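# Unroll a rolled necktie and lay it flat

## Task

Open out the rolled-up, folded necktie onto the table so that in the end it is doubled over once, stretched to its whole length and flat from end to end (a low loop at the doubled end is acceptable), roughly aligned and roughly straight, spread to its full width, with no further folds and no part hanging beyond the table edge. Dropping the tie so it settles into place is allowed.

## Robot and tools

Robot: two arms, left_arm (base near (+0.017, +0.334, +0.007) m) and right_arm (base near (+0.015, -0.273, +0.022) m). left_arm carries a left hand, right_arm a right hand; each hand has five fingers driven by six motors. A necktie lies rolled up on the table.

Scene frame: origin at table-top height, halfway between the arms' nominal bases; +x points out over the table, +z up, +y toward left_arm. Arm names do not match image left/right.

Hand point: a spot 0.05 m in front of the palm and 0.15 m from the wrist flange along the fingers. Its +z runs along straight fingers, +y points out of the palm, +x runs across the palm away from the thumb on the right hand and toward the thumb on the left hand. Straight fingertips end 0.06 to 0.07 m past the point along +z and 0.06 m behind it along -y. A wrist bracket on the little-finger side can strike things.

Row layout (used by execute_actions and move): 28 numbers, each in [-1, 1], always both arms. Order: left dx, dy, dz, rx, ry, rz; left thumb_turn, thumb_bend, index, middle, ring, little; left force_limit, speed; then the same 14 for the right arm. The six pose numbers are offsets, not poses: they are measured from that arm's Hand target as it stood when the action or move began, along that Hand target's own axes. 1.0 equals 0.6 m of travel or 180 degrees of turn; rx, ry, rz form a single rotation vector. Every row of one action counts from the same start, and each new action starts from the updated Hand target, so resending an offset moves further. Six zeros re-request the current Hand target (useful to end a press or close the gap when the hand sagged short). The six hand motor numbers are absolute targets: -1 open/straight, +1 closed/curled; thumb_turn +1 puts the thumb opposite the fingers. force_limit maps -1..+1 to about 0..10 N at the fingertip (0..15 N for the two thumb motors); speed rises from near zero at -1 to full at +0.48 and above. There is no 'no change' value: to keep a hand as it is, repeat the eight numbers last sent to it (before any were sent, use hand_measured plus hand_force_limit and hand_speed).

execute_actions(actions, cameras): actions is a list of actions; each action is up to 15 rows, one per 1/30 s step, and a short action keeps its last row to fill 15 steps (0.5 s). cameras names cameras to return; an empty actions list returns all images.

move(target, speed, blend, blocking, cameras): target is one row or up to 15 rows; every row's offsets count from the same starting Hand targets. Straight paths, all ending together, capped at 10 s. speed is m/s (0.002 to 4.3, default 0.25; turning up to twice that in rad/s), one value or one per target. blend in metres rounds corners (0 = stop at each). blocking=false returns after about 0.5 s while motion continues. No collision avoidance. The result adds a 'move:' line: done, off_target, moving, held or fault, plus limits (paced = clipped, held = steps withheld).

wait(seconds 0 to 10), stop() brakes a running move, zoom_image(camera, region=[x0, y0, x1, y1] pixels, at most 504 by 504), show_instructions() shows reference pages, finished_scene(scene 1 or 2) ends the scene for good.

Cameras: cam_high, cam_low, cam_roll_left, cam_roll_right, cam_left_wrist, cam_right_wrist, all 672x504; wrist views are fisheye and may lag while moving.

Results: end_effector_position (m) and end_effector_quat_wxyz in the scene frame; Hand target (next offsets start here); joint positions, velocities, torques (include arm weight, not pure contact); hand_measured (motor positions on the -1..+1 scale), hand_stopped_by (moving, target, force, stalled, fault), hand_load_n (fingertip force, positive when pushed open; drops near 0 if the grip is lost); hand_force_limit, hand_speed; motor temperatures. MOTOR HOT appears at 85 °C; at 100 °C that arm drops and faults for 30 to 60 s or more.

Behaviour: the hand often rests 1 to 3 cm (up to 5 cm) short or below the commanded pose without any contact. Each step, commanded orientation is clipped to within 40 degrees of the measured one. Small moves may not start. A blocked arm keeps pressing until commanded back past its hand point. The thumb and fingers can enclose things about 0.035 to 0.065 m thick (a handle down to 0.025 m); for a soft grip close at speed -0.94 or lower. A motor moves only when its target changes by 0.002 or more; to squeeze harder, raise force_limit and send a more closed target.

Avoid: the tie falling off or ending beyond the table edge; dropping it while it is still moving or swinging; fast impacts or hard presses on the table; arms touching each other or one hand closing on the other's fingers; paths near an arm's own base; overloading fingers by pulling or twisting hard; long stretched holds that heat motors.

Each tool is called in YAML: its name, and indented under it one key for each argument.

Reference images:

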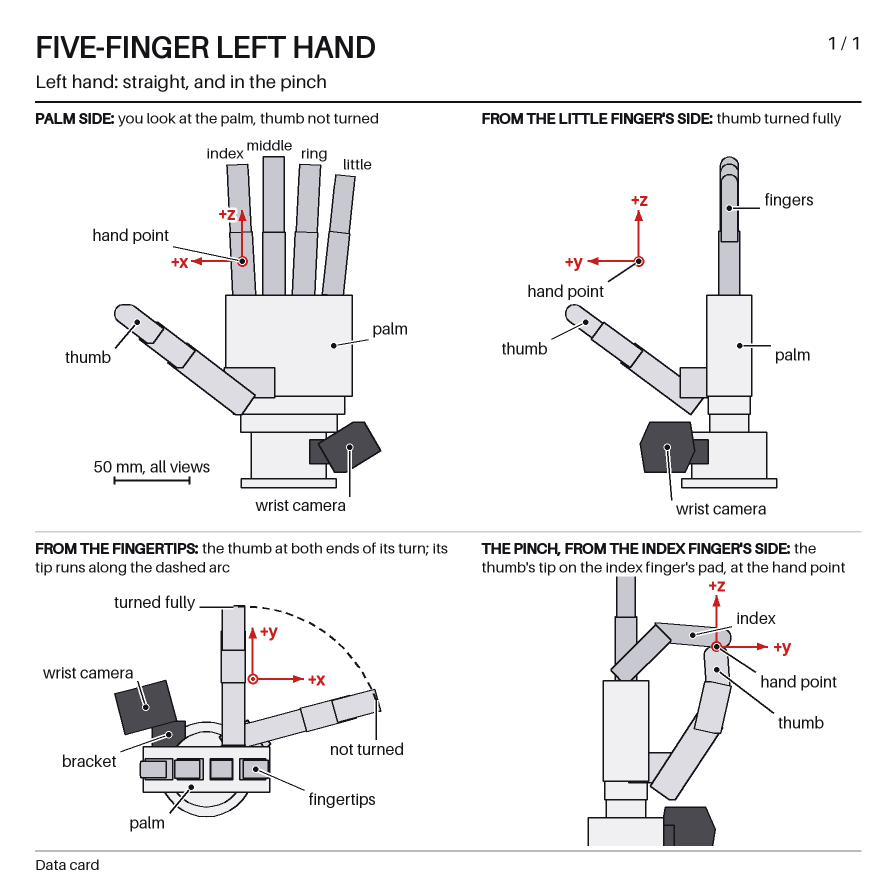

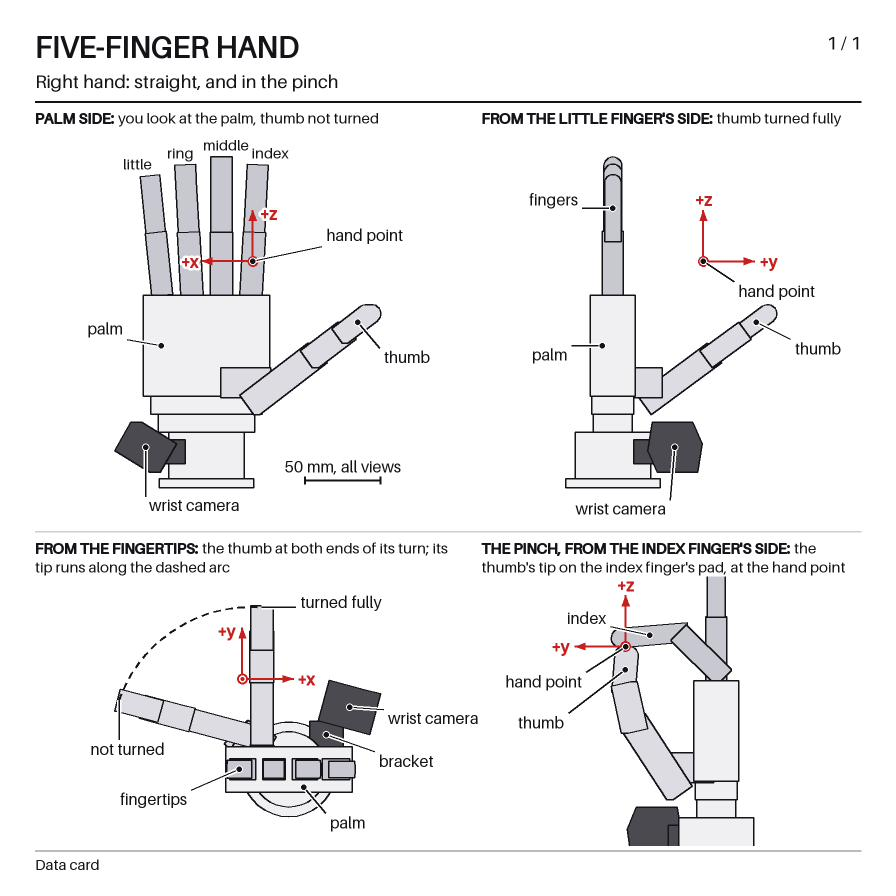

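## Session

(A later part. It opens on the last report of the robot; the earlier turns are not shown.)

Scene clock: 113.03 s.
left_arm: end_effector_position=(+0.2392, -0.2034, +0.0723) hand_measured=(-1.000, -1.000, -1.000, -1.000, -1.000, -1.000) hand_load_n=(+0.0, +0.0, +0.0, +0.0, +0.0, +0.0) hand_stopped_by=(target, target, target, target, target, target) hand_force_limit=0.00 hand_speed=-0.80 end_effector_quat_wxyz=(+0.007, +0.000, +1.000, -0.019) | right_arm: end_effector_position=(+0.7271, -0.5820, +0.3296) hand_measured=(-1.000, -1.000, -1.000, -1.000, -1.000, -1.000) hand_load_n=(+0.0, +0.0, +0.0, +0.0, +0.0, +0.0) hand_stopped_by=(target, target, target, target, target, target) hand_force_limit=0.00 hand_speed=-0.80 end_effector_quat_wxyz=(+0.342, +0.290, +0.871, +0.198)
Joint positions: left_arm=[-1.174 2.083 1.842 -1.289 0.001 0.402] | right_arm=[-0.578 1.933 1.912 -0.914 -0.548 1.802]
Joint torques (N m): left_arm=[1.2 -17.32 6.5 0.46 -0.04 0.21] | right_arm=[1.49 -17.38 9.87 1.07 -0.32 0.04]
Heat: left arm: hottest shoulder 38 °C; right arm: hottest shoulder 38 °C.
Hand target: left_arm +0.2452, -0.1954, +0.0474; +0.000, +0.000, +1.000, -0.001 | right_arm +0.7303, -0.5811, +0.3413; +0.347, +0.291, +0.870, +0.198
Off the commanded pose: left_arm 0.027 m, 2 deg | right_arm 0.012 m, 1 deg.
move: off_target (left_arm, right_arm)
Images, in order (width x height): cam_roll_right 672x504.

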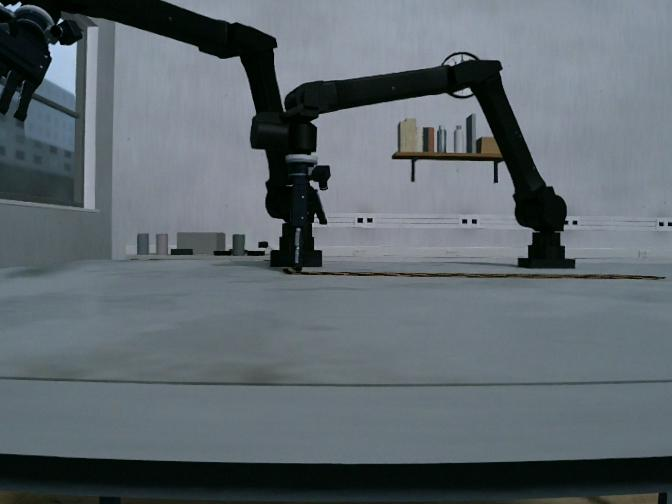

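move:
  target:
    - [0,0.13,0,0,0,0,-1,-1,-1,-1,-1,-1,0,-0.8,0,0,0,0,0,0,-1,-1,-1,-1,-1,-1,0,-0.8]
    - [0,0.13,-0.3,0,0,0,-1,-1,-1,-1,-1,-1,0,-0.8,0,0,0,0,0,0,-1,-1,-1,-1,-1,-1,0,-0.8]
    - [0.12,0.22,-0.3,0,0,0,-1,-1,-1,-1,-1,-1,0,-0.8,0,0,0,0,0,0,-1,-1,-1,-1,-1,-1,0,-0.8]
  speed: [0.08,0.1,0.2]
  cameras: ["cam_roll_right","cam_high"]

zoom_image:
  camera: "cam_roll_right"
  region: [260, 230, 380, 290]

zoom_image:
  camera: "cam_high"
  region: [230, 180, 370, 330]

zoom_image:
  camera: "cam_high"
  region: [260, 40, 380, 140]

Scene clock: 123.87 s.
left_arm: end_effector_position=(+0.1757, -0.0637, +0.2347) hand_measured=(-1.000, -1.000, -1.000, -1.000, -1.000, -1.000) hand_load_n=(+0.0, +0.0, +0.0, +0.0, +0.0, +0.0) hand_stopped_by=(target, target, target, target, target, target) hand_force_limit=0.00 hand_speed=-0.80 end_effector_quat_wxyz=(+0.001, +0.005, +1.000, -0.006) | right_arm: end_effector_position=(+0.7271, -0.5820, +0.3296) hand_measured=(-1.000, -1.000, -1.000, -1.000, -1.000, -1.000) hand_load_n=(+0.0, +0.0, +0.0, +0.0, +0.0, -0.5) hand_stopped_by=(target, target, target, target, target, target) hand_force_limit=0.00 hand_speed=-0.80 end_effector_quat_wxyz=(+0.342, +0.290, +0.871, +0.198)
Joint positions: left_arm=[-1.182 1.625 1.604 -1.537 0.002 0.402] | right_arm=[-0.578 1.933 1.912 -0.914 -0.548 1.802]
Joint torques (N m): left_arm=[-0.09 -13.45 6.54 0.42 -0.09 -0.02] | right_arm=[1.49 -17.44 9.87 1.09 -0.32 0.04]
Heat: left arm: hottest shoulder 38 °C; right arm: hottest shoulder 38 °C.
Hand target: left_arm +0.1731, -0.0631, +0.2270; +0.000, +0.000, +1.000, -0.001 | right_arm +0.7303, -0.5811, +0.3413; +0.347, +0.291, +0.870, +0.198
Off the commanded pose: left_arm 0.008 m, 1 deg | right_arm 0.012 m, 1 deg.
move: off_target (right_arm)
Images, in order (width x height): cam_high 672x504, cam_roll_right 672x504.

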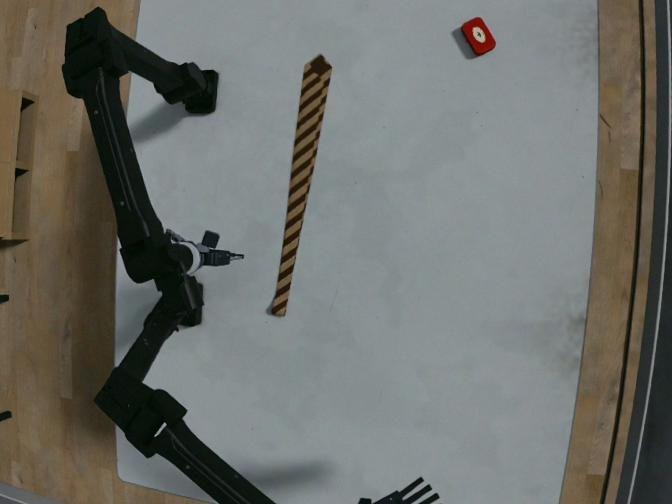

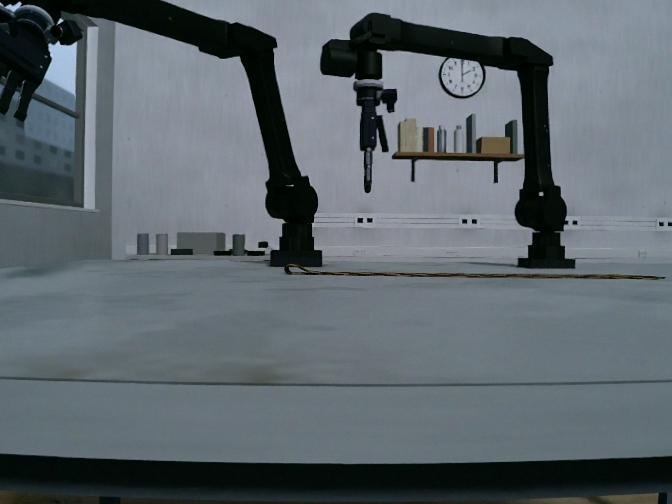

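Scaled by 4.200 from the camera's 672x504 image, which has a finer 960x720 frame.

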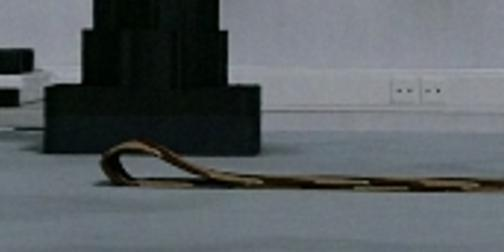

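Scaled by 3.360 from the camera's 672x504 image, which has a finer 960x720 frame.

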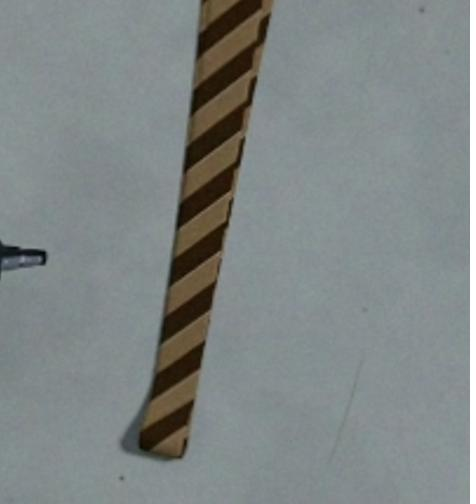

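Scaled by 4.200 from the camera's 672x504 image, which has a finer 960x720 frame.

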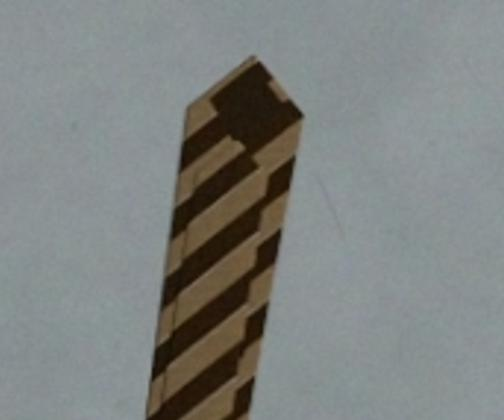

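finished_scene:
  scene: 1

The scene is finished: the task was done.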